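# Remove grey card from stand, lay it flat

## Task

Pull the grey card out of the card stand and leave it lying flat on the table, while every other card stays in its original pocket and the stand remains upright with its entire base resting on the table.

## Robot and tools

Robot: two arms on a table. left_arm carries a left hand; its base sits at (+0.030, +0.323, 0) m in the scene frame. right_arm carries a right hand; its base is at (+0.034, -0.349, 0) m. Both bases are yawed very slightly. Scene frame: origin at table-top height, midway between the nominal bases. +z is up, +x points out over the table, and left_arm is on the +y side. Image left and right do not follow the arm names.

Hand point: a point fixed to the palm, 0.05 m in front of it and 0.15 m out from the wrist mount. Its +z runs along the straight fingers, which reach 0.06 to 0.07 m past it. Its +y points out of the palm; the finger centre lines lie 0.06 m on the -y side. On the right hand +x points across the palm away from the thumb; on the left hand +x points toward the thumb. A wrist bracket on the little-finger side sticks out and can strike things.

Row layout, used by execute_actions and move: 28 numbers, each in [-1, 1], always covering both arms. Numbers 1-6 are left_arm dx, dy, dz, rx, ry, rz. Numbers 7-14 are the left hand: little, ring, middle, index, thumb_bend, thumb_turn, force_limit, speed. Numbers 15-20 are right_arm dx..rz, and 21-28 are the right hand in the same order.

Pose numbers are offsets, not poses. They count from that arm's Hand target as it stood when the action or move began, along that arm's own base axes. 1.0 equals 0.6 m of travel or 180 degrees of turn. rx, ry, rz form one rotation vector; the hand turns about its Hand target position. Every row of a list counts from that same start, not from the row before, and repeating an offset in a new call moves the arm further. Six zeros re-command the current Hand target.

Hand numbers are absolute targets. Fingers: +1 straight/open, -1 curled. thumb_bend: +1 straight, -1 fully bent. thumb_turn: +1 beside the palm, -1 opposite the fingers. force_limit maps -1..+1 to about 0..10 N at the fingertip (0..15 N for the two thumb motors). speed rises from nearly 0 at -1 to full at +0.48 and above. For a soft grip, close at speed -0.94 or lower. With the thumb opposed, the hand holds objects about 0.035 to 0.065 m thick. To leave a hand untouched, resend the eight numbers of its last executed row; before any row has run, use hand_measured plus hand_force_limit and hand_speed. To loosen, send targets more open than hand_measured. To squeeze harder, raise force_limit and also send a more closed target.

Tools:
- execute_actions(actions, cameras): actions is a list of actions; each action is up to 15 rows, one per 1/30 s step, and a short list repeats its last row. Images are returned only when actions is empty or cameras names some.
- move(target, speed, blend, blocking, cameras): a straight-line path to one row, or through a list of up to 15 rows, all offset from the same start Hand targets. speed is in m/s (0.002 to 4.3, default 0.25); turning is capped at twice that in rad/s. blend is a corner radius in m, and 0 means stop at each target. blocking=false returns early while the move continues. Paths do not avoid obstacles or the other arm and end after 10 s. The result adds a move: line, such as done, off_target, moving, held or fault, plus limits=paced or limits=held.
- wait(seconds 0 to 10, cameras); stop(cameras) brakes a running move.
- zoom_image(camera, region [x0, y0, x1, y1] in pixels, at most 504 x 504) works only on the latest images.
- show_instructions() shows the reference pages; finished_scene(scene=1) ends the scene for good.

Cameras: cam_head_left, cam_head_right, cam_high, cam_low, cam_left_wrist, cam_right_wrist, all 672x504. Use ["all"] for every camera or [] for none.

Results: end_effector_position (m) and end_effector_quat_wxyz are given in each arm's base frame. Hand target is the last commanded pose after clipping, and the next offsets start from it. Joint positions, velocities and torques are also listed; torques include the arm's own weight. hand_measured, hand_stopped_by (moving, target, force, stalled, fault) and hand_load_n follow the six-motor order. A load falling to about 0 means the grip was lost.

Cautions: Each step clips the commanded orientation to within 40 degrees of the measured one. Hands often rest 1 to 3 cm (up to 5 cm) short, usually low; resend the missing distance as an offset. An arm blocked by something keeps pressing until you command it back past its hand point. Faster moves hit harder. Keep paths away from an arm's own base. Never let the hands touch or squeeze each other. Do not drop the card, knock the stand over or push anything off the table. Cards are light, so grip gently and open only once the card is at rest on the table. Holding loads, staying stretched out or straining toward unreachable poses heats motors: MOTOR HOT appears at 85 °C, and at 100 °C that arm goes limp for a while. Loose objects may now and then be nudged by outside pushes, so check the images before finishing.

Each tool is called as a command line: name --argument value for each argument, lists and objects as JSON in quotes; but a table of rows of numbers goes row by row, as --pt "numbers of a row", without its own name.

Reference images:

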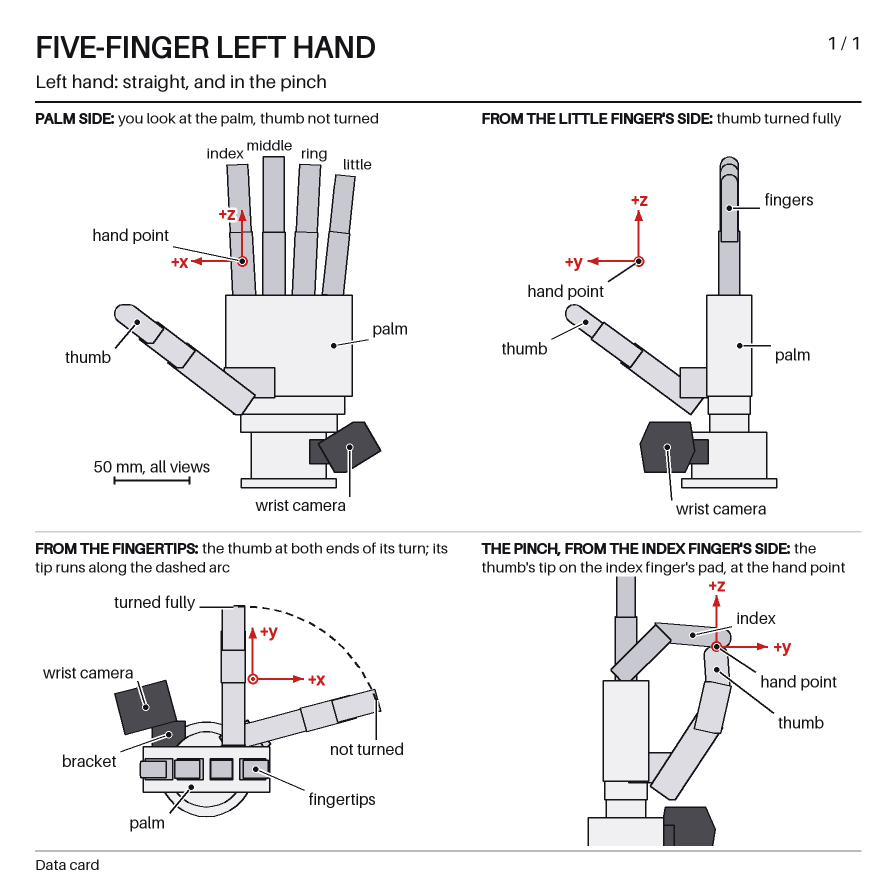

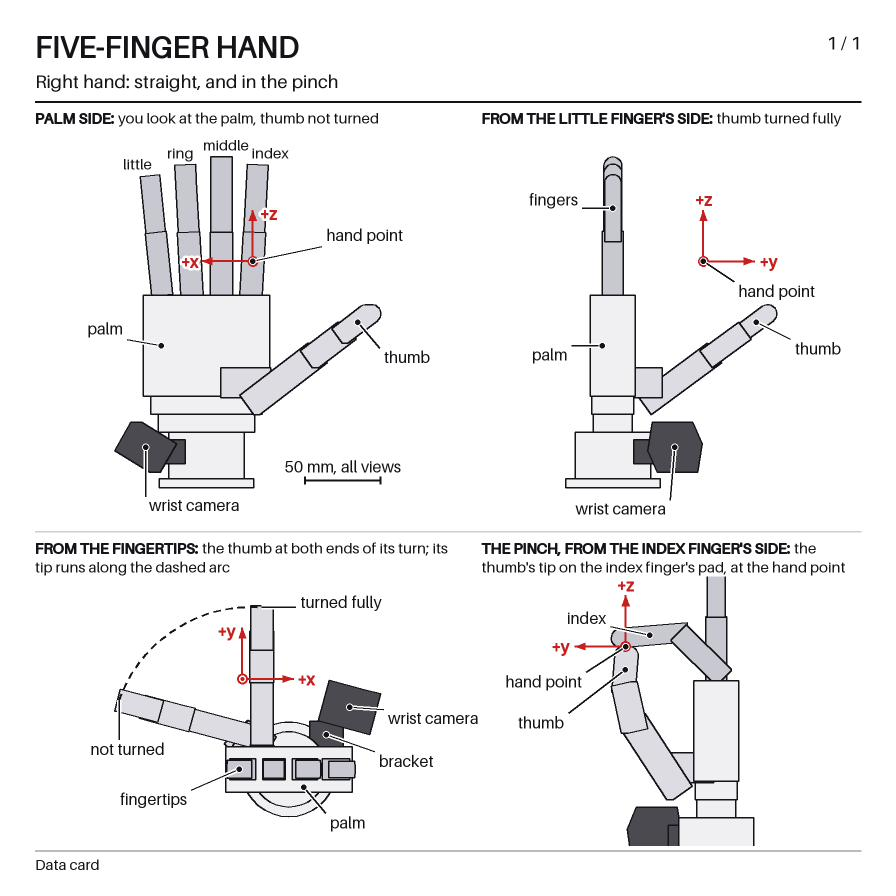

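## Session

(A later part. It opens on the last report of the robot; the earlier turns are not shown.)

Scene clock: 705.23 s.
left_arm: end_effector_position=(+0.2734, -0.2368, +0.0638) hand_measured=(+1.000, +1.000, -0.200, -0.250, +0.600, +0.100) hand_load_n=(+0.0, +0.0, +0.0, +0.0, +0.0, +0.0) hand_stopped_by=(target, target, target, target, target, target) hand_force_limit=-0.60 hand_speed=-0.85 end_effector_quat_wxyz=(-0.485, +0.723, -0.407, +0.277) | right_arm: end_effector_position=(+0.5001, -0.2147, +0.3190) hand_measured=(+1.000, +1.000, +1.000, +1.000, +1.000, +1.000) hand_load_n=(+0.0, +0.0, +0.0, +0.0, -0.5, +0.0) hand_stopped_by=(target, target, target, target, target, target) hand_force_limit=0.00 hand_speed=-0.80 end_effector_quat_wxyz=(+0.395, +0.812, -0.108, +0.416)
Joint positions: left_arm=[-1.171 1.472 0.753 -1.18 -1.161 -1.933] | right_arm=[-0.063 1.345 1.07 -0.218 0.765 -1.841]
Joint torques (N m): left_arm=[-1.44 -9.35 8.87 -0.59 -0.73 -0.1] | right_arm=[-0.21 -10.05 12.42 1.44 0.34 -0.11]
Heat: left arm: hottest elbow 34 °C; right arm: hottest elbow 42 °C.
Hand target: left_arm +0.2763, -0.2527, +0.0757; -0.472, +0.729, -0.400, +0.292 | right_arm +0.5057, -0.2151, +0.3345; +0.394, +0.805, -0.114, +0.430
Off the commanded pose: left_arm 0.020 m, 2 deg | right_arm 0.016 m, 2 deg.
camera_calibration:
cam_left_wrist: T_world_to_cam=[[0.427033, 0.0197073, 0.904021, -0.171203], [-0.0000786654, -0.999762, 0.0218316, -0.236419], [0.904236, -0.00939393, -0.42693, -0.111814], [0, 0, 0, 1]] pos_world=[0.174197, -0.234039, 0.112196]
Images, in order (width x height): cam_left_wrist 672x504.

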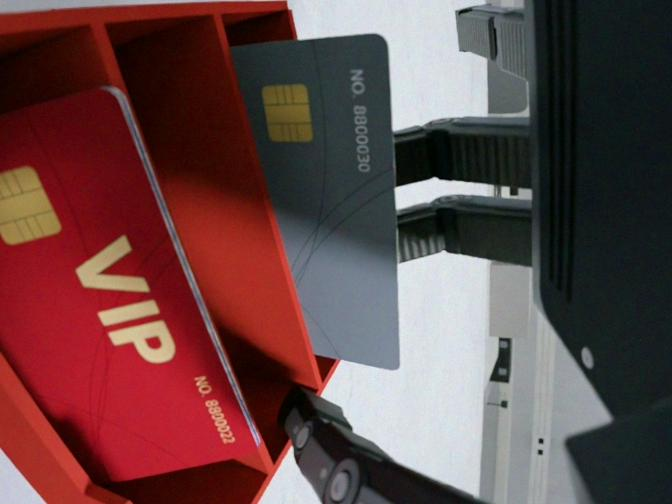

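execute_actions --actions '[[[0,0,0,0,0,0, 1, 1, -0.20, -0.25, 0.4, 0.1, -0.6, -0.88, 0,0,0,0,0,0,1,1,1,1,1,1,0,-0.8]]]' --cameras '["cam_left_wrist"]'

Scene clock: 707.57 s.
left_arm: end_effector_position=(+0.2734, -0.2368, +0.0638) hand_measured=(+1.000, +1.000, -0.200, -0.250, +0.400, +0.100) hand_load_n=(+0.0, +0.0, +0.0, +0.0, +0.0, -0.5) hand_stopped_by=(target, target, target, target, target, target) hand_force_limit=-0.60 hand_speed=-0.88 end_effector_quat_wxyz=(-0.485, +0.723, -0.407, +0.277) | right_arm: end_effector_position=(+0.5001, -0.2147, +0.3190) hand_measured=(+1.000, +1.000, +1.000, +1.000, +1.000, +1.000) hand_load_n=(+0.0, +0.0, +0.0, +0.0, +0.0, +0.0) hand_stopped_by=(target, target, target, target, target, target) hand_force_limit=0.00 hand_speed=-0.80 end_effector_quat_wxyz=(+0.395, +0.812, -0.108, +0.416)
Joint positions: left_arm=[-1.171 1.472 0.753 -1.18 -1.161 -1.933] | right_arm=[-0.063 1.345 1.07 -0.218 0.765 -1.841]
Joint torques (N m): left_arm=[-1.38 -9.29 8.87 -0.59 -0.74 -0.11] | right_arm=[0.03 -10.11 12.45 1.37 0.35 -0.1]
Heat: left arm: hottest elbow 34 °C; right arm: hottest elbow 42 °C.
Hand target: left_arm +0.2763, -0.2527, +0.0757; -0.472, +0.729, -0.400, +0.292 | right_arm +0.5057, -0.2151, +0.3345; +0.394, +0.805, -0.114, +0.430
Off the commanded pose: left_arm 0.020 m, 2 deg | right_arm 0.016 m, 2 deg.
camera_calibration:
cam_left_wrist: T_world_to_cam=[[0.427033, 0.0197073, 0.904021, -0.171203], [-0.0000786654, -0.999762, 0.0218316, -0.236419], [0.904236, -0.00939393, -0.42693, -0.111814], [0, 0, 0, 1]] pos_world=[0.174197, -0.234039, 0.112196]
Images, in order (width x height): cam_left_wrist 672x504.

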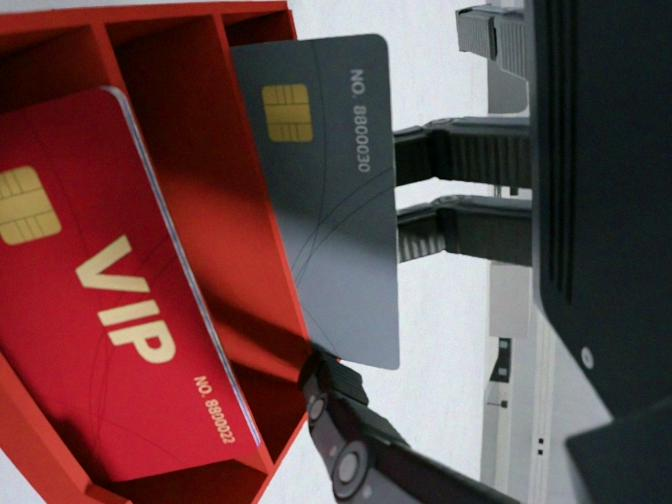

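execute_actions --actions '[[[0,0,0,0,0,0, 1, 1, -0.20, -0.25, 0.4, -0.2, -0.6, -0.88, 0,0,0,0,0,0,1,1,1,1,1,1,0,-0.8]]]' --cameras '["cam_left_wrist"]'

Scene clock: 709.40 s.
left_arm: end_effector_position=(+0.2734, -0.2368, +0.0638) hand_measured=(+1.000, +1.000, -0.200, -0.250, +0.400, -0.200) hand_load_n=(+0.0, +0.0, +0.0, +0.0, +0.0, +0.0) hand_stopped_by=(target, target, target, target, target, target) hand_force_limit=-0.60 hand_speed=-0.88 end_effector_quat_wxyz=(-0.485, +0.723, -0.407, +0.277) | right_arm: end_effector_position=(+0.5001, -0.2147, +0.3190) hand_measured=(+1.000, +1.000, +1.000, +1.000, +1.000, +1.000) hand_load_n=(+0.0, +0.0, +0.0, +0.0, +0.0, +0.0) hand_stopped_by=(target, target, target, target, target, target) hand_force_limit=0.00 hand_speed=-0.80 end_effector_quat_wxyz=(+0.395, +0.812, -0.108, +0.416)
Joint positions: left_arm=[-1.171 1.472 0.753 -1.18 -1.161 -1.933] | right_arm=[-0.063 1.345 1.07 -0.218 0.765 -1.841]
Joint torques (N m): left_arm=[-1.44 -9.29 8.88 -0.61 -0.74 -0.1] | right_arm=[0.03 -10.11 12.49 1.42 0.33 -0.1]
Heat: left arm: hottest elbow 34 °C; right arm: hottest elbow 42 °C.
Hand target: left_arm +0.2763, -0.2527, +0.0757; -0.472, +0.729, -0.400, +0.292 | right_arm +0.5057, -0.2151, +0.3345; +0.394, +0.805, -0.114, +0.430
Off the commanded pose: left_arm 0.020 m, 2 deg | right_arm 0.016 m, 2 deg.
camera_calibration:
cam_left_wrist: T_world_to_cam=[[0.427033, 0.0197073, 0.904021, -0.171203], [-0.0000786654, -0.999762, 0.0218316, -0.236419], [0.904236, -0.00939393, -0.42693, -0.111814], [0, 0, 0, 1]] pos_world=[0.174197, -0.234039, 0.112196]
Images, in order (width x height): cam_left_wrist 672x504.

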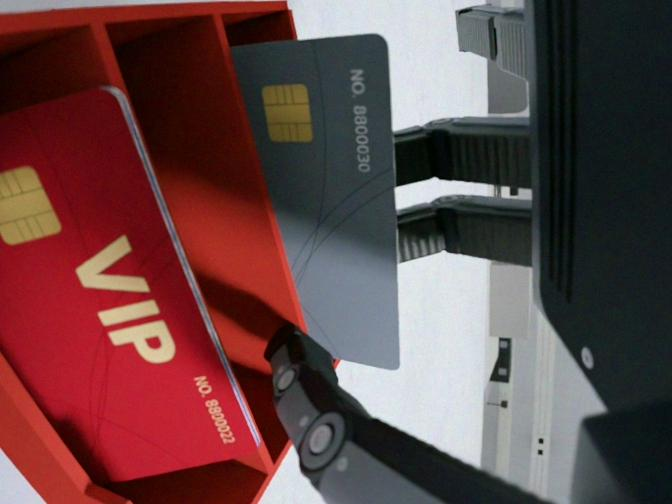

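execute_actions --actions '[[[0,0,0,0,0,0, 1, 1, -0.20, -0.25, 0.32, -0.5, -0.6, -0.88, 0,0,0,0,0,0,1,1,1,1,1,1,0,-0.8]]]' --cameras '["cam_left_wrist"]'

Scene clock: 711.13 s.
left_arm: end_effector_position=(+0.2734, -0.2368, +0.0638) hand_measured=(+1.000, +1.000, -0.200, -0.250, +0.320, -0.500) hand_load_n=(-0.5, +0.0, +0.0, +0.0, +0.0, +0.0) hand_stopped_by=(target, target, target, target, target, target) hand_force_limit=-0.60 hand_speed=-0.88 end_effector_quat_wxyz=(-0.485, +0.723, -0.407, +0.277) | right_arm: end_effector_position=(+0.5001, -0.2147, +0.3190) hand_measured=(+1.000, +1.000, +1.000, +1.000, +1.000, +1.000) hand_load_n=(+0.0, +0.0, +0.0, +0.0, +0.0, +0.0) hand_stopped_by=(target, target, target, target, target, target) hand_force_limit=0.00 hand_speed=-0.80 end_effector_quat_wxyz=(+0.395, +0.812, -0.108, +0.416)
Joint positions: left_arm=[-1.171 1.472 0.753 -1.18 -1.161 -1.933] | right_arm=[-0.063 1.345 1.07 -0.218 0.765 -1.841]
Joint torques (N m): left_arm=[-1.44 -9.35 8.88 -0.59 -0.74 -0.1] | right_arm=[0.03 -9.99 12.46 1.44 0.34 -0.11]
Heat: left arm: hottest elbow 34 °C; right arm: hottest elbow 42 °C.
Hand target: left_arm +0.2763, -0.2527, +0.0757; -0.472, +0.729, -0.400, +0.292 | right_arm +0.5057, -0.2151, +0.3345; +0.394, +0.805, -0.114, +0.430
Off the commanded pose: left_arm 0.020 m, 2 deg | right_arm 0.016 m, 2 deg.
camera_calibration:
cam_left_wrist: T_world_to_cam=[[0.427033, 0.0197073, 0.904021, -0.171203], [-0.0000786654, -0.999762, 0.0218316, -0.236419], [0.904236, -0.00939393, -0.42693, -0.111814], [0, 0, 0, 1]] pos_world=[0.174197, -0.234039, 0.112196]
Images, in order (width x height): cam_left_wrist 672x504.

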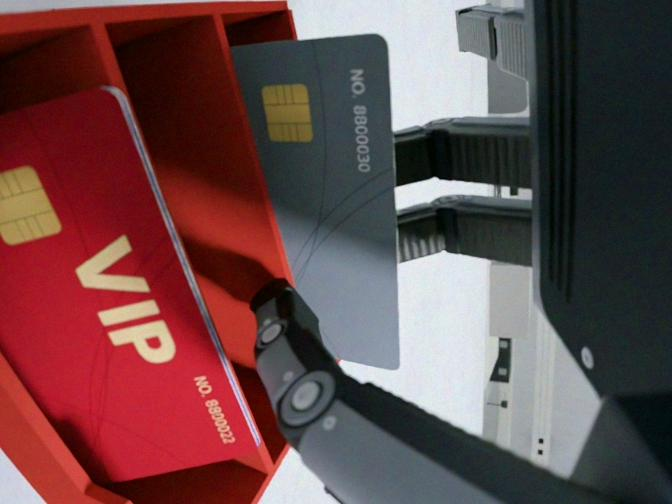

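execute_actions --actions '[[[0,0,0,0,0,0, 1, 1, -0.20, -0.25, 0.28, -1, -0.6, -0.86, 0,0,0,0,0,0,1,1,1,1,1,1,0,-0.8]]]' --cameras '["cam_left_wrist"]'

Scene clock: 713.37 s.
left_arm: end_effector_position=(+0.2734, -0.2368, +0.0638) hand_measured=(+1.000, +1.000, -0.200, -0.250, +0.280, -1.000) hand_load_n=(+0.0, +0.0, +0.0, +0.0, +0.0, +0.0) hand_stopped_by=(target, target, target, target, target, target) hand_force_limit=-0.60 hand_speed=-0.86 end_effector_quat_wxyz=(-0.485, +0.723, -0.407, +0.277) | right_arm: end_effector_position=(+0.5001, -0.2147, +0.3190) hand_measured=(+1.000, +1.000, +1.000, +1.000, +1.000, +1.000) hand_load_n=(+0.0, +0.0, +0.0, +0.0, +0.0, +0.0) hand_stopped_by=(target, target, target, target, target, target) hand_force_limit=0.00 hand_speed=-0.80 end_effector_quat_wxyz=(+0.395, +0.812, -0.108, +0.416)
Joint positions: left_arm=[-1.171 1.472 0.753 -1.18 -1.161 -1.933] | right_arm=[-0.063 1.345 1.07 -0.218 0.765 -1.841]
Joint torques (N m): left_arm=[-1.44 -9.29 8.87 -0.59 -0.74 -0.09] | right_arm=[-0.15 -9.88 12.49 1.43 0.36 -0.09]
Heat: left arm: hottest elbow 34 °C; right arm: hottest elbow 42 °C.
Hand target: left_arm +0.2763, -0.2527, +0.0757; -0.472, +0.729, -0.400, +0.292 | right_arm +0.5057, -0.2151, +0.3345; +0.394, +0.805, -0.114, +0.430
Off the commanded pose: left_arm 0.020 m, 2 deg | right_arm 0.016 m, 2 deg.
camera_calibration:
cam_left_wrist: T_world_to_cam=[[0.427033, 0.0197073, 0.904021, -0.171203], [-0.0000786654, -0.999762, 0.0218316, -0.236419], [0.904236, -0.00939393, -0.42693, -0.111814], [0, 0, 0, 1]] pos_world=[0.174197, -0.234039, 0.112196]
Images, in order (width x height): cam_left_wrist 672x504.

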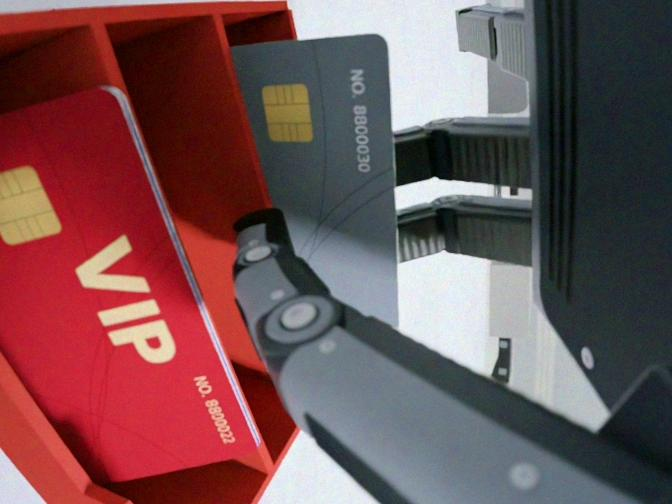

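execute_actions --actions '[[[0,0,0,0,0,0, 1, 1, -0.20, -0.25, 0.2, -1, -0.84, -0.94, 0,0,0,0,0,0,1,1,1,1,1,1,0,-0.8]]]' --cameras '["cam_left_wrist"]'

Scene clock: 714.73 s.
left_arm: end_effector_position=(+0.2734, -0.2368, +0.0638) hand_measured=(+1.000, +1.000, -0.200, -0.250, +0.200, -1.000) hand_load_n=(+0.0, +0.0, +0.0, +0.0, +0.0, +0.0) hand_stopped_by=(target, target, target, target, target, target) hand_force_limit=-0.84 hand_speed=-0.94 end_effector_quat_wxyz=(-0.485, +0.723, -0.407, +0.277) | right_arm: end_effector_position=(+0.5001, -0.2147, +0.3190) hand_measured=(+1.000, +1.000, +1.000, +1.000, +1.000, +1.000) hand_load_n=(+0.0, +0.0, +0.0, +0.0, +0.0, +0.0) hand_stopped_by=(target, target, target, target, target, target) hand_force_limit=0.00 hand_speed=-0.80 end_effector_quat_wxyz=(+0.395, +0.812, -0.108, +0.416)
Joint positions: left_arm=[-1.171 1.472 0.753 -1.18 -1.161 -1.933] | right_arm=[-0.063 1.345 1.07 -0.218 0.765 -1.841]
Joint torques (N m): left_arm=[-1.38 -9.23 8.87 -0.59 -0.74 -0.1] | right_arm=[-0.03 -9.93 12.44 1.37 0.34 -0.1]
Heat: left arm: hottest elbow 34 °C; right arm: hottest elbow 42 °C.
Hand target: left_arm +0.2763, -0.2527, +0.0757; -0.472, +0.729, -0.400, +0.292 | right_arm +0.5057, -0.2151, +0.3345; +0.394, +0.805, -0.114, +0.430
Off the commanded pose: left_arm 0.020 m, 2 deg | right_arm 0.016 m, 2 deg.
camera_calibration:
cam_left_wrist: T_world_to_cam=[[0.427033, 0.0197073, 0.904021, -0.171203], [-0.0000786654, -0.999762, 0.0218316, -0.236419], [0.904236, -0.00939393, -0.42693, -0.111814], [0, 0, 0, 1]] pos_world=[0.174197, -0.234039, 0.112196]
Images, in order (width x height): cam_left_wrist 672x504.

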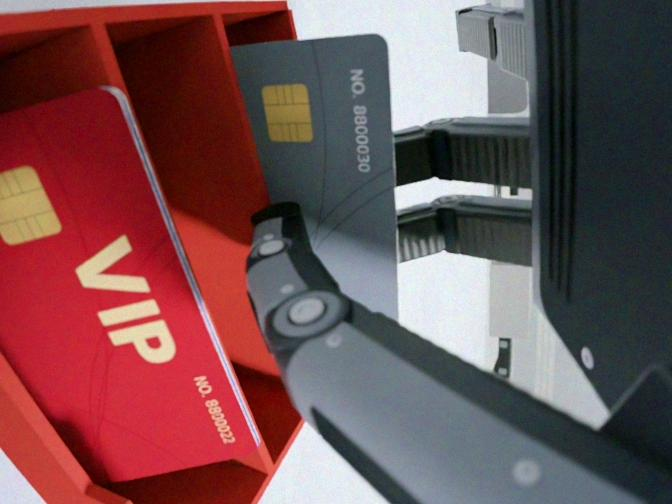

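execute_actions --actions '[[[0,0,0,0,0,0, 1, 1, -0.20, -0.25, 0.1, -1, -0.84, -0.95, 0,0,0,0,0,0,1,1,1,1,1,1,0,-0.8]]]' --cameras '["cam_left_wrist"]'

Scene clock: 715.70 s.
left_arm: end_effector_position=(+0.2734, -0.2368, +0.0638) hand_measured=(+1.000, +1.000, -0.200, -0.250, +0.182, -1.000) hand_load_n=(+0.0, -0.5, +0.5, +0.5, +1.5, +0.0) hand_stopped_by=(target, target, target, target, force, target) hand_force_limit=-0.84 hand_speed=-0.95 end_effector_quat_wxyz=(-0.485, +0.723, -0.407, +0.277) | right_arm: end_effector_position=(+0.5001, -0.2147, +0.3190) hand_measured=(+1.000, +1.000, +1.000, +1.000, +1.000, +1.000) hand_load_n=(+0.0, -0.5, +0.0, +0.0, +0.0, +0.0) hand_stopped_by=(target, target, target, target, target, target) hand_force_limit=0.00 hand_speed=-0.80 end_effector_quat_wxyz=(+0.395, +0.812, -0.108, +0.416)
Joint positions: left_arm=[-1.171 1.472 0.753 -1.18 -1.161 -1.933] | right_arm=[-0.063 1.345 1.07 -0.218 0.765 -1.841]
Joint torques (N m): left_arm=[-1.44 -9.35 8.87 -0.61 -0.74 -0.1] | right_arm=[-0.03 -10.11 12.45 1.39 0.34 -0.1]
Heat: left arm: hottest elbow 34 °C; right arm: hottest elbow 42 °C.
Hand target: left_arm +0.2763, -0.2527, +0.0757; -0.472, +0.729, -0.400, +0.292 | right_arm +0.5057, -0.2151, +0.3345; +0.394, +0.805, -0.114, +0.430
Off the commanded pose: left_arm 0.020 m, 2 deg | right_arm 0.016 m, 2 deg.
camera_calibration:
cam_left_wrist: T_world_to_cam=[[0.427033, 0.0197073, 0.904021, -0.171203], [-0.0000786654, -0.999762, 0.0218316, -0.236419], [0.904236, -0.00939393, -0.42693, -0.111814], [0, 0, 0, 1]] pos_world=[0.174197, -0.234039, 0.112196]
Images, in order (width x height): cam_left_wrist 672x504.

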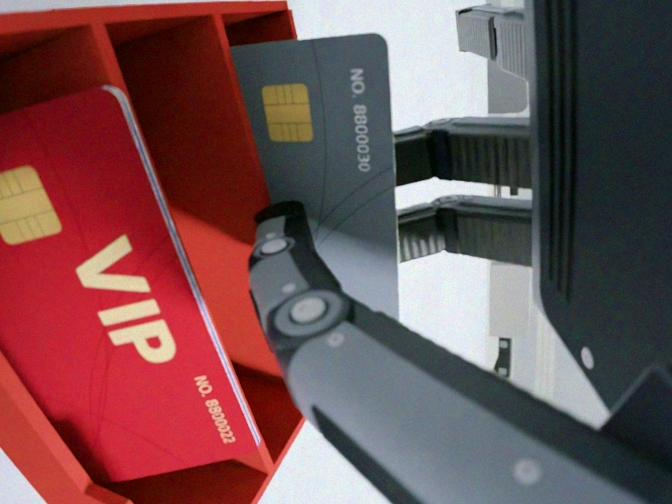

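execute_actions --actions '[[[0,0,0,0,0,0, 1, 1, -0.25, -0.30, 0.15, -1, -0.6, -0.96, 0,0,0,0,0,0,1,1,1,1,1,1,0,-0.8]]]' --cameras '["cam_left_wrist"]'

Scene clock: 716.60 s.
left_arm: end_effector_position=(+0.2733, -0.2369, +0.0638) hand_measured=(+1.000, +1.000, -0.222, -0.256, +0.174, -1.000) hand_load_n=(+0.0, +0.0, +2.5, +4.0, +3.0, +0.0) hand_stopped_by=(target, target, force, force, force, target) hand_force_limit=-0.60 hand_speed=-0.96 end_effector_quat_wxyz=(-0.485, +0.723, -0.407, +0.277) | right_arm: end_effector_position=(+0.5001, -0.2147, +0.3190) hand_measured=(+1.000, +1.000, +1.000, +1.000, +1.000, +1.000) hand_load_n=(+0.0, +0.0, +0.0, +0.0, +0.0, +0.0) hand_stopped_by=(target, target, target, target, target, target) hand_force_limit=0.00 hand_speed=-0.80 end_effector_quat_wxyz=(+0.395, +0.812, -0.108, +0.416)
Joint positions: left_arm=[-1.171 1.472 0.753 -1.18 -1.161 -1.933] | right_arm=[-0.063 1.345 1.07 -0.218 0.765 -1.841]
Joint torques (N m): left_arm=[-1.38 -9.35 8.87 -0.61 -0.74 -0.1] | right_arm=[-0.09 -9.99 12.51 1.43 0.34 -0.09]
Heat: left arm: hottest elbow 34 °C; right arm: hottest elbow 42 °C.
Hand target: left_arm +0.2763, -0.2527, +0.0757; -0.472, +0.729, -0.400, +0.292 | right_arm +0.5057, -0.2151, +0.3345; +0.394, +0.805, -0.114, +0.430
Off the commanded pose: left_arm 0.020 m, 2 deg | right_arm 0.016 m, 2 deg.
camera_calibration:
cam_left_wrist: T_world_to_cam=[[0.427041, 0.0195366, 0.904021, -0.1712], [-0.00051335, -0.999761, 0.0218481, -0.236447], [0.904232, -0.0097941, -0.426929, -0.111818], [0, 0, 0, 1]] pos_world=[0.174097, -0.234141, 0.112196]
Images, in order (width x height): cam_left_wrist 672x504.

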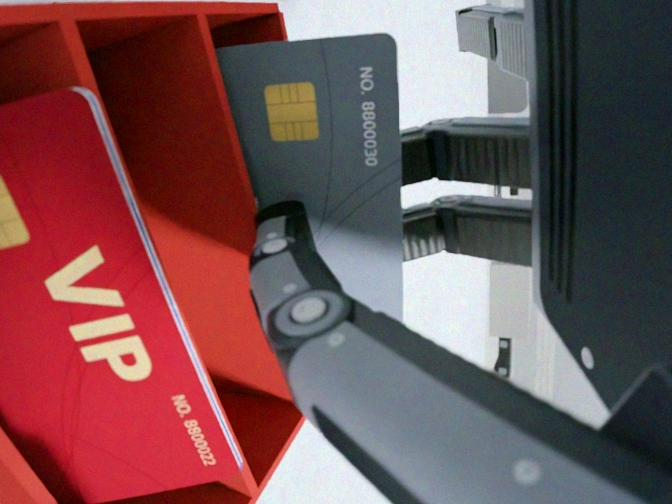

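move --target '[0.003, -0.006, 0.012, 0, 0, 0, 1, 1, -0.25, -0.30, 0.15, -1, -0.6, -0.96, 0,0,0,0,0,0,1,1,1,1,1,1,0,-0.8]' --speed 0.03 --cameras '["cam_left_wrist"]'

Scene clock: 717.97 s.
left_arm: end_effector_position=(+0.2740, -0.2384, +0.0674) hand_measured=(+1.000, +1.000, -0.222, -0.256, +0.174, -1.000) hand_load_n=(+0.0, -0.5, +2.5, +4.0, +3.0, +0.0) hand_stopped_by=(target, target, force, force, force, target) hand_force_limit=-0.60 hand_speed=-0.96 end_effector_quat_wxyz=(-0.485, +0.723, -0.407, +0.277) | right_arm: end_effector_position=(+0.5001, -0.2147, +0.3190) hand_measured=(+1.000, +1.000, +1.000, +1.000, +1.000, +1.000) hand_load_n=(+0.0, +0.0, +0.0, +0.0, +0.0, +0.0) hand_stopped_by=(target, target, target, target, target, target) hand_force_limit=0.00 hand_speed=-0.80 end_effector_quat_wxyz=(+0.395, +0.812, -0.108, +0.416)
Joint positions: left_arm=[-1.171 1.469 0.762 -1.193 -1.161 -1.933] | right_arm=[-0.063 1.345 1.07 -0.218 0.765 -1.841]
Joint torques (N m): left_arm=[-1.32 -9.41 9.76 -0.94 -0.75 -0.07] | right_arm=[0.03 -10.11 12.48 1.39 0.35 -0.09]
Heat: left arm: hottest elbow 34 °C; right arm: hottest elbow 42 °C.
Hand target: left_arm +0.2781, -0.2564, +0.0829; -0.472, +0.729, -0.400, +0.292 | right_arm +0.5057, -0.2151, +0.3345; +0.394, +0.805, -0.114, +0.430
Off the commanded pose: left_arm 0.024 m, 3 deg | right_arm 0.016 m, 2 deg.
move: off_target (left_arm, right_arm)
camera_calibration:
cam_left_wrist: T_world_to_cam=[[0.427442, 0.0185407, 0.903853, -0.175053], [-0.000478287, -0.999785, 0.0207348, -0.238007], [0.904043, -0.0092952, -0.427341, -0.110597], [0, 0, 0, 1]] pos_world=[0.174696, -0.235738, 0.115894]
Images, in order (width x height): cam_left_wrist 672x504.

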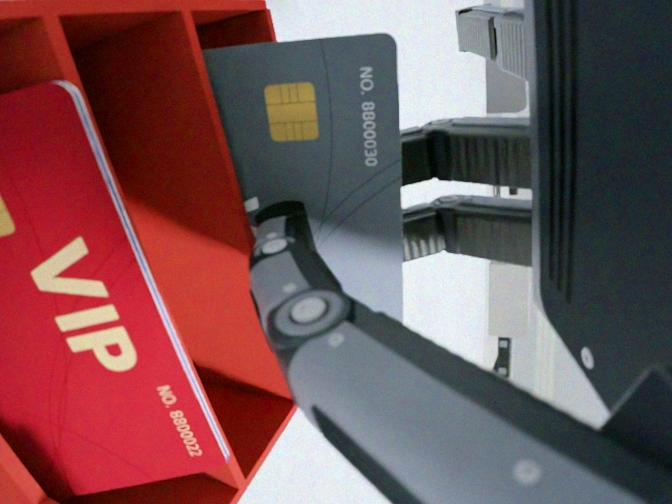

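move --target '[0.0, -0.001, 0.014, 0, 0, 0, 1, 1, -0.25, -0.30, 0.15, -1, -0.6, -0.96, 0,0,0,0,0,0,1,1,1,1,1,1,0,-0.8]' --speed 0.03 --cameras '["cam_left_wrist"]'

Scene clock: 719.10 s.
left_arm: end_effector_position=(+0.2740, -0.2386, +0.0752) hand_measured=(+1.000, +1.000, -0.222, -0.256, +0.174, -1.000) hand_load_n=(+0.0, -0.5, +2.5, +3.5, +3.5, +0.0) hand_stopped_by=(target, target, force, force, force, target) hand_force_limit=-0.60 hand_speed=-0.96 end_effector_quat_wxyz=(-0.485, +0.722, -0.408, +0.276) | right_arm: end_effector_position=(+0.5001, -0.2147, +0.3190) hand_measured=(+1.000, +1.000, +1.000, +1.000, +1.000, +1.000) hand_load_n=(+0.0, +0.0, +0.0, +0.0, +0.0, +0.0) hand_stopped_by=(target, target, target, target, target, target) hand_force_limit=0.00 hand_speed=-0.80 end_effector_quat_wxyz=(+0.395, +0.812, -0.108, +0.416)
Joint positions: left_arm=[-1.171 1.454 0.773 -1.221 -1.161 -1.933] | right_arm=[-0.063 1.345 1.07 -0.218 0.765 -1.841]
Joint torques (N m): left_arm=[-1.38 -9.35 9.99 -0.92 -0.74 -0.08] | right_arm=[-0.15 -10.05 12.52 1.37 0.35 -0.1]
Heat: left arm: hottest elbow 34 °C; right arm: hottest elbow 42 °C.
Hand target: left_arm +0.2780, -0.2569, +0.0913; -0.472, +0.729, -0.400, +0.292 | right_arm +0.5057, -0.2151, +0.3345; +0.394, +0.805, -0.114, +0.430
Off the commanded pose: left_arm 0.025 m, 3 deg | right_arm 0.016 m, 2 deg.
move: off_target (left_arm, right_arm)
camera_calibration:
cam_left_wrist: T_world_to_cam=[[0.428327, 0.0163694, 0.903476, -0.182889], [-0.000486395, -0.999832, 0.0183458, -0.238178], [0.903624, -0.00829744, -0.428247, -0.106984], [0, 0, 0, 1]] pos_world=[0.174893, -0.236032, 0.12379]
Images, in order (width x height): cam_left_wrist 672x504.

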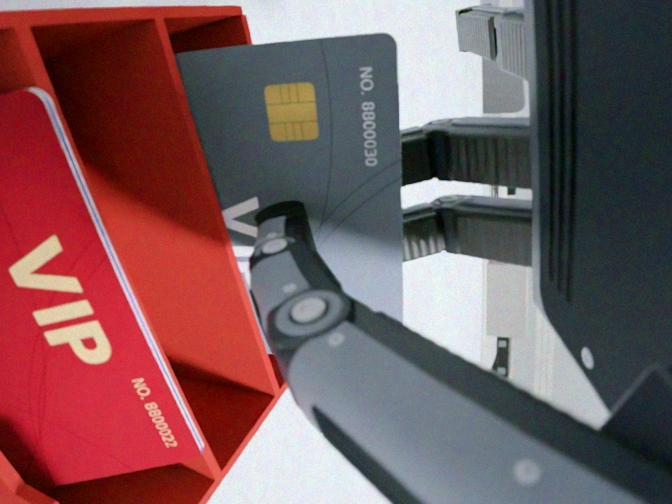

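move --target '[0.0, -0.001, 0.014, 0, 0, 0, 1, 1, -0.25, -0.30, 0.15, -1, -0.6, -0.96, 0,0,0,0,0,0,1,1,1,1,1,1,0,-0.8]' --speed 0.03 --cameras '["cam_left_wrist", "cam_high"]'

Scene clock: 720.27 s.
left_arm: end_effector_position=(+0.2742, -0.2391, +0.0831) hand_measured=(+1.000, +1.000, -0.222, -0.256, +0.174, -1.000) hand_load_n=(+0.0, +0.0, +2.5, +4.0, +3.0, +0.0) hand_stopped_by=(target, target, force, force, force, target) hand_force_limit=-0.60 hand_speed=-0.96 end_effector_quat_wxyz=(-0.486, +0.722, -0.408, +0.275) | right_arm: end_effector_position=(+0.5001, -0.2147, +0.3190) hand_measured=(+1.000, +1.000, +1.000, +1.000, +1.000, +1.000) hand_load_n=(+0.0, +0.0, +0.0, +0.0, +0.0, +0.0) hand_stopped_by=(target, target, target, target, target, target) hand_force_limit=0.00 hand_speed=-0.80 end_effector_quat_wxyz=(+0.395, +0.812, -0.108, +0.416)
Joint positions: left_arm=[-1.171 1.441 0.785 -1.248 -1.161 -1.933] | right_arm=[-0.063 1.345 1.07 -0.218 0.765 -1.841]
Joint torques (N m): left_arm=[-1.38 -9.35 10.21 -0.9 -0.74 -0.09] | right_arm=[-0.09 -10.05 12.44 1.39 0.34 -0.09]
Heat: left arm: hottest elbow 34 °C; right arm: hottest elbow 42 °C.
Hand target: left_arm +0.2781, -0.2576, +0.0997; -0.472, +0.729, -0.400, +0.292 | right_arm +0.5057, -0.2151, +0.3345; +0.394, +0.805, -0.114, +0.430
Off the commanded pose: left_arm 0.025 m, 3 deg | right_arm 0.016 m, 2 deg.
move: off_target (left_arm, right_arm)
camera_calibration:
cam_left_wrist: T_world_to_cam=[[0.429212, 0.0152362, 0.903075, -0.190558], [-0.000323555, -0.999855, 0.0170228, -0.238781], [0.903204, -0.0075986, -0.429145, -0.103386], [0, 0, 0, 1]] pos_world=[0.175091, -0.236628, 0.131785]
Images, in order (width x height): cam_high 672x504, cam_left_wrist 672x504.

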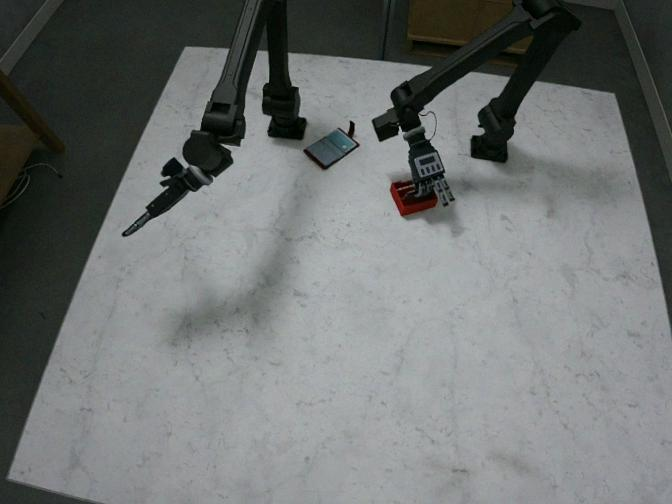

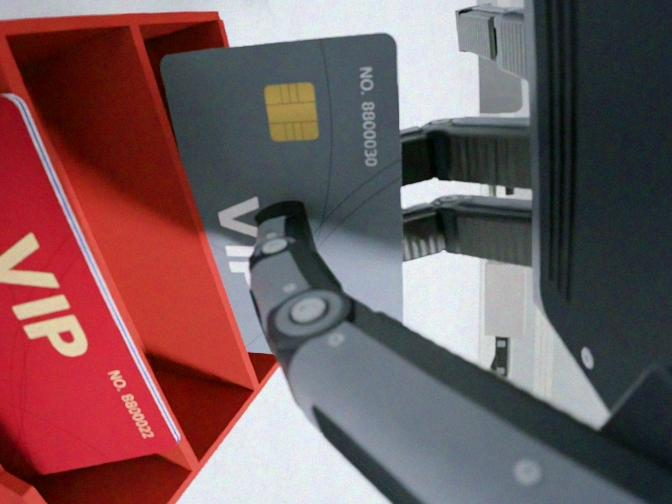

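move --target '[0.0, -0.001, 0.014, 0, 0, 0, 1, 1, -0.25, -0.30, 0.15, -1, -0.6, -0.96, 0,0,0,0,0,0,1,1,1,1,1,1,0,-0.8]' --speed 0.03 --cameras '["cam_left_wrist"]'

Scene clock: 721.43 s.
left_arm: end_effector_position=(+0.2740, -0.2399, +0.0911) hand_measured=(+1.000, +1.000, -0.222, -0.256, +0.174, -1.000) hand_load_n=(+0.0, +0.0, +2.5, +4.0, +3.0, +0.0) hand_stopped_by=(target, target, force, force, force, target) hand_force_limit=-0.60 hand_speed=-0.96 end_effector_quat_wxyz=(-0.486, +0.722, -0.409, +0.275) | right_arm: end_effector_position=(+0.5001, -0.2147, +0.3190) hand_measured=(+1.000, +1.000, +1.000, +1.000, +1.000, +1.000) hand_load_n=(+0.5, +0.0, +0.0, +0.0, +0.0, +0.0) hand_stopped_by=(target, target, target, target, target, target) hand_force_limit=0.00 hand_speed=-0.80 end_effector_quat_wxyz=(+0.395, +0.812, -0.108, +0.416)
Joint positions: left_arm=[-1.173 1.428 0.798 -1.276 -1.16 -1.933] | right_arm=[-0.063 1.345 1.07 -0.218 0.765 -1.841]
Joint torques (N m): left_arm=[-1.38 -9.29 10.37 -0.96 -0.74 -0.11] | right_arm=[-0.03 -9.88 12.48 1.4 0.35 -0.1]
Heat: left arm: hottest elbow 34 °C; right arm: hottest elbow 42 °C.
Hand target: left_arm +0.2780, -0.2581, +0.1081; -0.472, +0.729, -0.400, +0.292 | right_arm +0.5057, -0.2151, +0.3345; +0.394, +0.805, -0.114, +0.430
Off the commanded pose: left_arm 0.025 m, 3 deg | right_arm 0.016 m, 2 deg.
move: off_target (left_arm, right_arm)
camera_calibration:
cam_left_wrist: T_world_to_cam=[[0.430318, 0.0129172, 0.902585, -0.198534], [-0.00166393, -0.999885, 0.015103, -0.239225], [0.902676, -0.00800093, -0.430247, -0.0995405], [0, 0, 0, 1]] pos_world=[0.174888, -0.237429, 0.13998]
Images, in order (width x height): cam_left_wrist 672x504.

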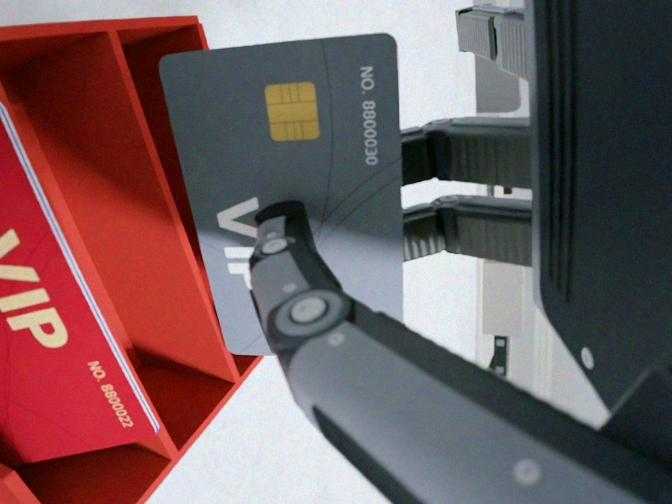

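move --target '[0.0, 0.0, 0.06, 0, 0, 0, 1, 1, -0.25, -0.30, 0.15, -1, -0.6, -0.96, 0,0,0,0,0,0,1,1,1,1,1,1,0,-0.8]' --speed 0.06 --cameras '["cam_left_wrist", "cam_head_left"]'

Scene clock: 724.93 s.
left_arm: end_effector_position=(+0.2743, -0.2408, +0.1260) hand_measured=(+1.000, +1.000, -0.222, -0.256, +0.174, -1.000) hand_load_n=(+0.0, +0.0, +2.0, +4.0, +3.0, +0.0) hand_stopped_by=(target, target, force, force, force, target) hand_force_limit=-0.60 hand_speed=-0.96 end_effector_quat_wxyz=(-0.486, +0.722, -0.409, +0.275) | right_arm: end_effector_position=(+0.5001, -0.2147, +0.3190) hand_measured=(+1.000, +1.000, +1.000, +1.000, +1.000, +1.000) hand_load_n=(+0.0, +0.0, +0.0, +0.0, +0.0, +0.0) hand_stopped_by=(target, target, target, target, target, target) hand_force_limit=0.00 hand_speed=-0.80 end_effector_quat_wxyz=(+0.395, +0.812, -0.108, +0.416)
Joint positions: left_arm=[-1.173 1.372 0.85 -1.385 -1.16 -1.933] | right_arm=[-0.063 1.345 1.07 -0.218 0.765 -1.841]
Joint torques (N m): left_arm=[-1.38 -8.82 11.14 -0.92 -0.76 -0.11] | right_arm=[-0.26 -9.93 12.44 1.4 0.35 -0.09]
Heat: left arm: hottest elbow 34 °C; right arm: hottest elbow 42 °C.
Hand target: left_arm +0.2781, -0.2582, +0.1441; -0.472, +0.729, -0.400, +0.292 | right_arm +0.5057, -0.2151, +0.3345; +0.394, +0.805, -0.114, +0.430
Off the commanded pose: left_arm 0.025 m, 3 deg | right_arm 0.016 m, 2 deg.
move: off_target (left_arm, right_arm)
camera_calibration:
cam_left_wrist: T_world_to_cam=[[0.430438, 0.0133641, 0.902521, -0.230097], [-0.00155947, -0.999878, 0.0155495, -0.240747], [0.902619, -0.00810055, -0.430365, -0.0848863], [0, 0, 0, 1]] pos_world=[0.175287, -0.23833, 0.174879]
Images, in order (width x height): cam_head_left 672x504, cam_left_wrist 672x504.

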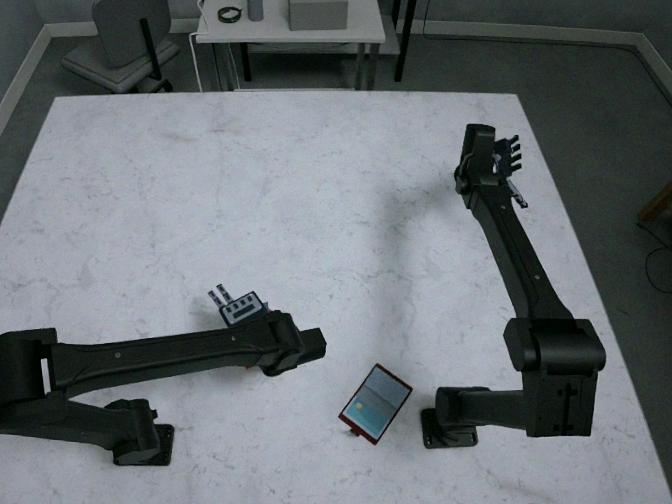

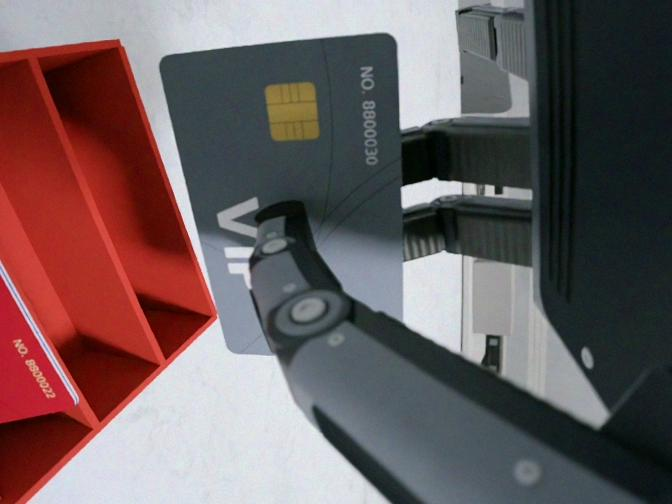

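zoom_image --camera "cam_left_wrist" --region '[130, 0, 430, 400]'

zoom_image --camera "cam_head_left" --region '[180, 260, 350, 400]'

Scaled by 1.260 from the camera's 672x504 image, which has a finer 960x720 frame.

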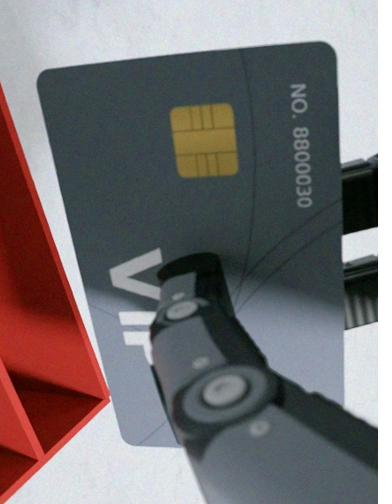

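Scaled by 2.965 from the camera's 672x504 image, which has a finer 960x720 frame.

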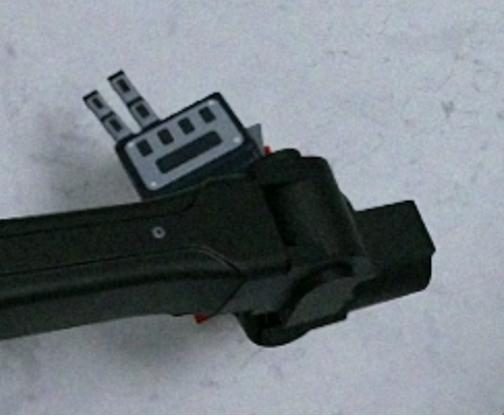

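move --target '[0.093, 0.235, 0.005, 0, 0, 0, 1, 1, -0.25, -0.30, 0.15, -1, -0.6, -0.96, 0,0,0,0,0,0,1,1,1,1,1,1,0,-0.8]' --speed 0.1 --cameras '["cam_left_wrist", "cam_head_left", "cam_low"]'

Scene clock: 731.47 s.
left_arm: end_effector_position=(+0.3328, -0.1199, +0.1459) hand_measured=(+1.000, +1.000, -0.222, -0.256, +0.174, -1.000) hand_load_n=(+0.0, +0.0, +2.0, +4.0, +3.0, +0.0) hand_stopped_by=(target, target, force, force, force, target) hand_force_limit=-0.60 hand_speed=-0.96 end_effector_quat_wxyz=(-0.473, +0.728, -0.405, +0.288) | right_arm: end_effector_position=(+0.5001, -0.2147, +0.3190) hand_measured=(+1.000, +1.000, +1.000, +1.000, +1.000, +1.000) hand_load_n=(+0.0, +0.0, +0.0, +0.0, +0.0, +0.0) hand_stopped_by=(target, target, target, target, target, target) hand_force_limit=0.00 hand_speed=-0.80 end_effector_quat_wxyz=(+0.395, +0.812, -0.108, +0.416)
Joint positions: left_arm=[-0.748 0.922 0.553 -0.579 -1.073 -0.924] | right_arm=[-0.063 1.345 1.07 -0.218 0.765 -1.841]
Joint torques (N m): left_arm=[0.03 -4.54 8.38 1.74 -0.6 0.05] | right_arm=[0.03 -9.88 12.49 1.4 0.34 -0.1]
Heat: left arm: hottest elbow 35 °C; right arm: hottest elbow 42 °C.
Hand target: left_arm +0.3339, -0.1172, +0.1472; -0.472, +0.729, -0.400, +0.292 | right_arm +0.5057, -0.2151, +0.3345; +0.394, +0.805, -0.114, +0.430
Off the commanded pose: left_arm 0.003 m, 1 deg | right_arm 0.016 m, 2 deg.
move: off_target (right_arm)
camera_calibration:
cam_left_wrist: T_world_to_cam=[[0.422721, 0.0438378, 0.905199, -0.268958], [-0.0111744, -0.998501, 0.0535747, -0.122172], [0.906191, -0.0327622, -0.421597, -0.133505], [0, 0, 0, 1]] pos_world=[0.23331, -0.114572, 0.19372]
Images, in order (width x height): cam_head_left 672x504, cam_low 672x504, cam_left_wrist 672x504.

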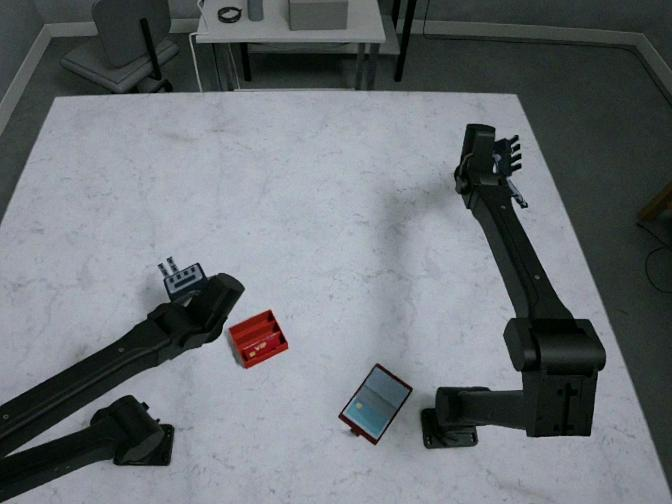

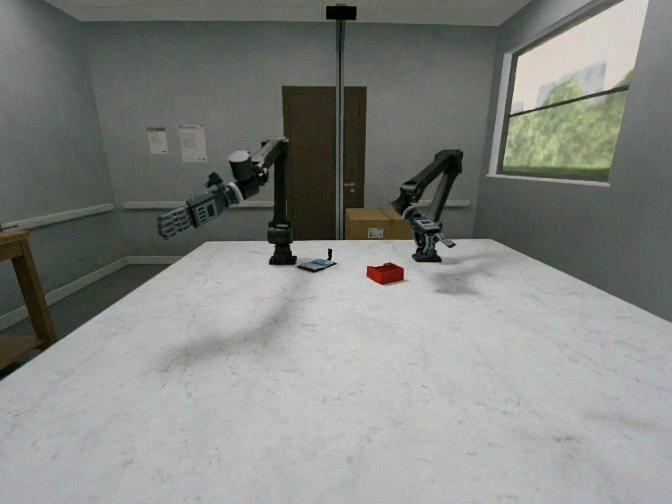

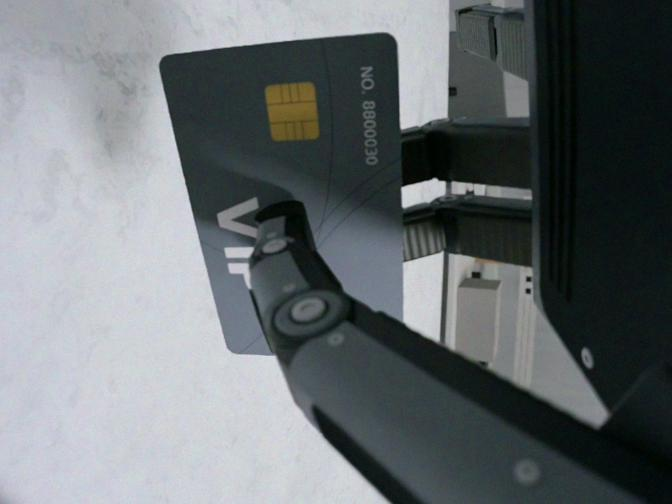

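zoom_image --camera "cam_head_left" --region '[200, 290, 320, 390]'

Scaled by 4.200 from the camera's 672x504 image, which has a finer 960x720 frame.

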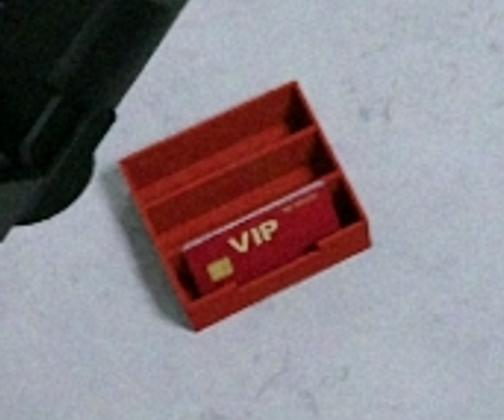

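move --target '[0.0, 0.0, 0.0, -0.046, 0.058, 0, 1, 1, -0.25, -0.30, 0.15, -1, -0.6, -0.96, 0,0,0,0,0,0,1,1,1,1,1,1,0,-0.8]' --speed 0.15 --cameras '["cam_left_wrist"]'

Scene clock: 733.57 s.
left_arm: end_effector_position=(+0.3183, -0.1090, +0.1198) hand_measured=(+1.000, +1.000, -0.222, -0.256, +0.174, -1.000) hand_load_n=(+0.0, +0.0, +2.0, +4.0, +3.0, +0.0) hand_stopped_by=(target, target, force, force, force, target) hand_force_limit=-0.60 hand_speed=-0.96 end_effector_quat_wxyz=(-0.384, +0.780, -0.437, +0.231) | right_arm: end_effector_position=(+0.5001, -0.2147, +0.3190) hand_measured=(+1.000, +1.000, +1.000, +1.000, +1.000, +1.000) hand_load_n=(+0.0, +0.0, +0.0, +0.0, +0.0, +0.0) hand_stopped_by=(target, target, target, target, target, target) hand_force_limit=0.00 hand_speed=-0.80 end_effector_quat_wxyz=(+0.395, +0.812, -0.108, +0.416)
Joint positions: left_arm=[-0.614 0.915 0.584 -0.725 -0.811 -0.939] | right_arm=[-0.063 1.345 1.07 -0.218 0.765 -1.841]
Joint torques (N m): left_arm=[0.03 -4.13 14.01 0.47 -0.51 -0.12] | right_arm=[-0.09 -10.05 12.45 1.42 0.36 -0.09]
Heat: left arm: hottest elbow 35 °C; right arm: hottest elbow 42 °C.
Hand target: left_arm +0.3339, -0.1171, +0.1472; -0.380, +0.785, -0.419, +0.253 | right_arm +0.5057, -0.2151, +0.3345; +0.394, +0.805, -0.114, +0.430
Off the commanded pose: left_arm 0.033 m, 3 deg | right_arm 0.016 m, 2 deg.
move: off_target (left_arm, right_arm)
camera_calibration:
cam_left_wrist: T_world_to_cam=[[0.605994, 0.140691, 0.782929, -0.272814], [0.0120186, -0.985742, 0.167833, -0.129777], [0.795378, -0.0922964, -0.599045, -0.0810545], [0, 0, 0, 1]] pos_world=[0.231352, -0.0970249, 0.186819]
Images, in order (width x height): cam_left_wrist 672x504.

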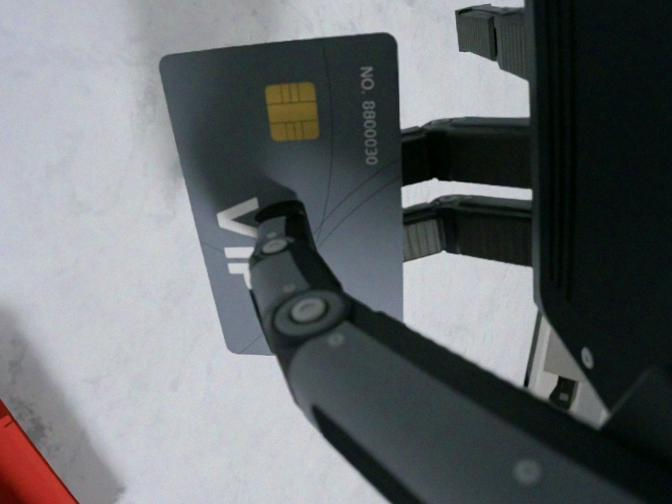

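move --target '[0.0, 0.0, 0.04, -0.042, 0.060, 0, 1, 1, -0.25, -0.30, 0.15, -1, -0.6, -0.96, 0,0,0,0,0,0,1,1,1,1,1,1,0,-0.8]' --speed 0.12 --cameras '["cam_left_wrist"]'

Scene clock: 735.57 s.
left_arm: end_effector_position=(+0.3183, -0.1120, +0.1473) hand_measured=(+1.000, +1.000, -0.222, -0.256, +0.174, -1.000) hand_load_n=(+0.0, +0.0, +2.0, +4.0, +3.0, +0.0) hand_stopped_by=(target, target, force, force, force, target) hand_force_limit=-0.60 hand_speed=-0.96 end_effector_quat_wxyz=(-0.286, +0.829, -0.442, +0.190) | right_arm: end_effector_position=(+0.5001, -0.2147, +0.3190) hand_measured=(+1.000, +1.000, +1.000, +1.000, +1.000, +1.000) hand_load_n=(+0.0, +0.0, +0.0, +0.0, +0.0, +0.0) hand_stopped_by=(target, target, target, target, target, target) hand_force_limit=0.00 hand_speed=-0.80 end_effector_quat_wxyz=(+0.395, +0.812, -0.108, +0.416)
Joint positions: left_arm=[-0.476 0.936 0.735 -0.925 -0.561 -0.937] | right_arm=[-0.063 1.345 1.07 -0.218 0.765 -1.841]
Joint torques (N m): left_arm=[-0.03 -3.6 14.48 0.46 -0.35 0.03] | right_arm=[-0.03 -10.11 12.49 1.39 0.34 -0.1]
Heat: left arm: hottest elbow 35 °C; right arm: hottest elbow 42 °C.
Hand target: left_arm +0.3339, -0.1172, +0.1711; -0.286, +0.828, -0.436, +0.205 | right_arm +0.5057, -0.2151, +0.3345; +0.394, +0.805, -0.114, +0.430
Off the commanded pose: left_arm 0.029 m, 2 deg | right_arm 0.016 m, 2 deg.
move: off_target (left_arm, right_arm)
camera_calibration:
cam_left_wrist: T_world_to_cam=[[0.727132, 0.262736, 0.634231, -0.296954], [0.0742344, -0.94854, 0.307833, -0.173564], [0.682472, -0.176753, -0.709218, -0.0221168], [0, 0, 0, 1]] pos_world=[0.243903, -0.0905218, 0.22608]
Images, in order (width x height): cam_left_wrist 672x504.

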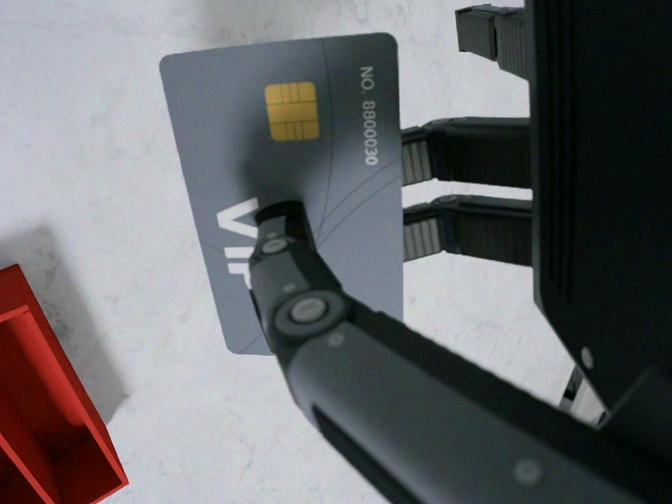

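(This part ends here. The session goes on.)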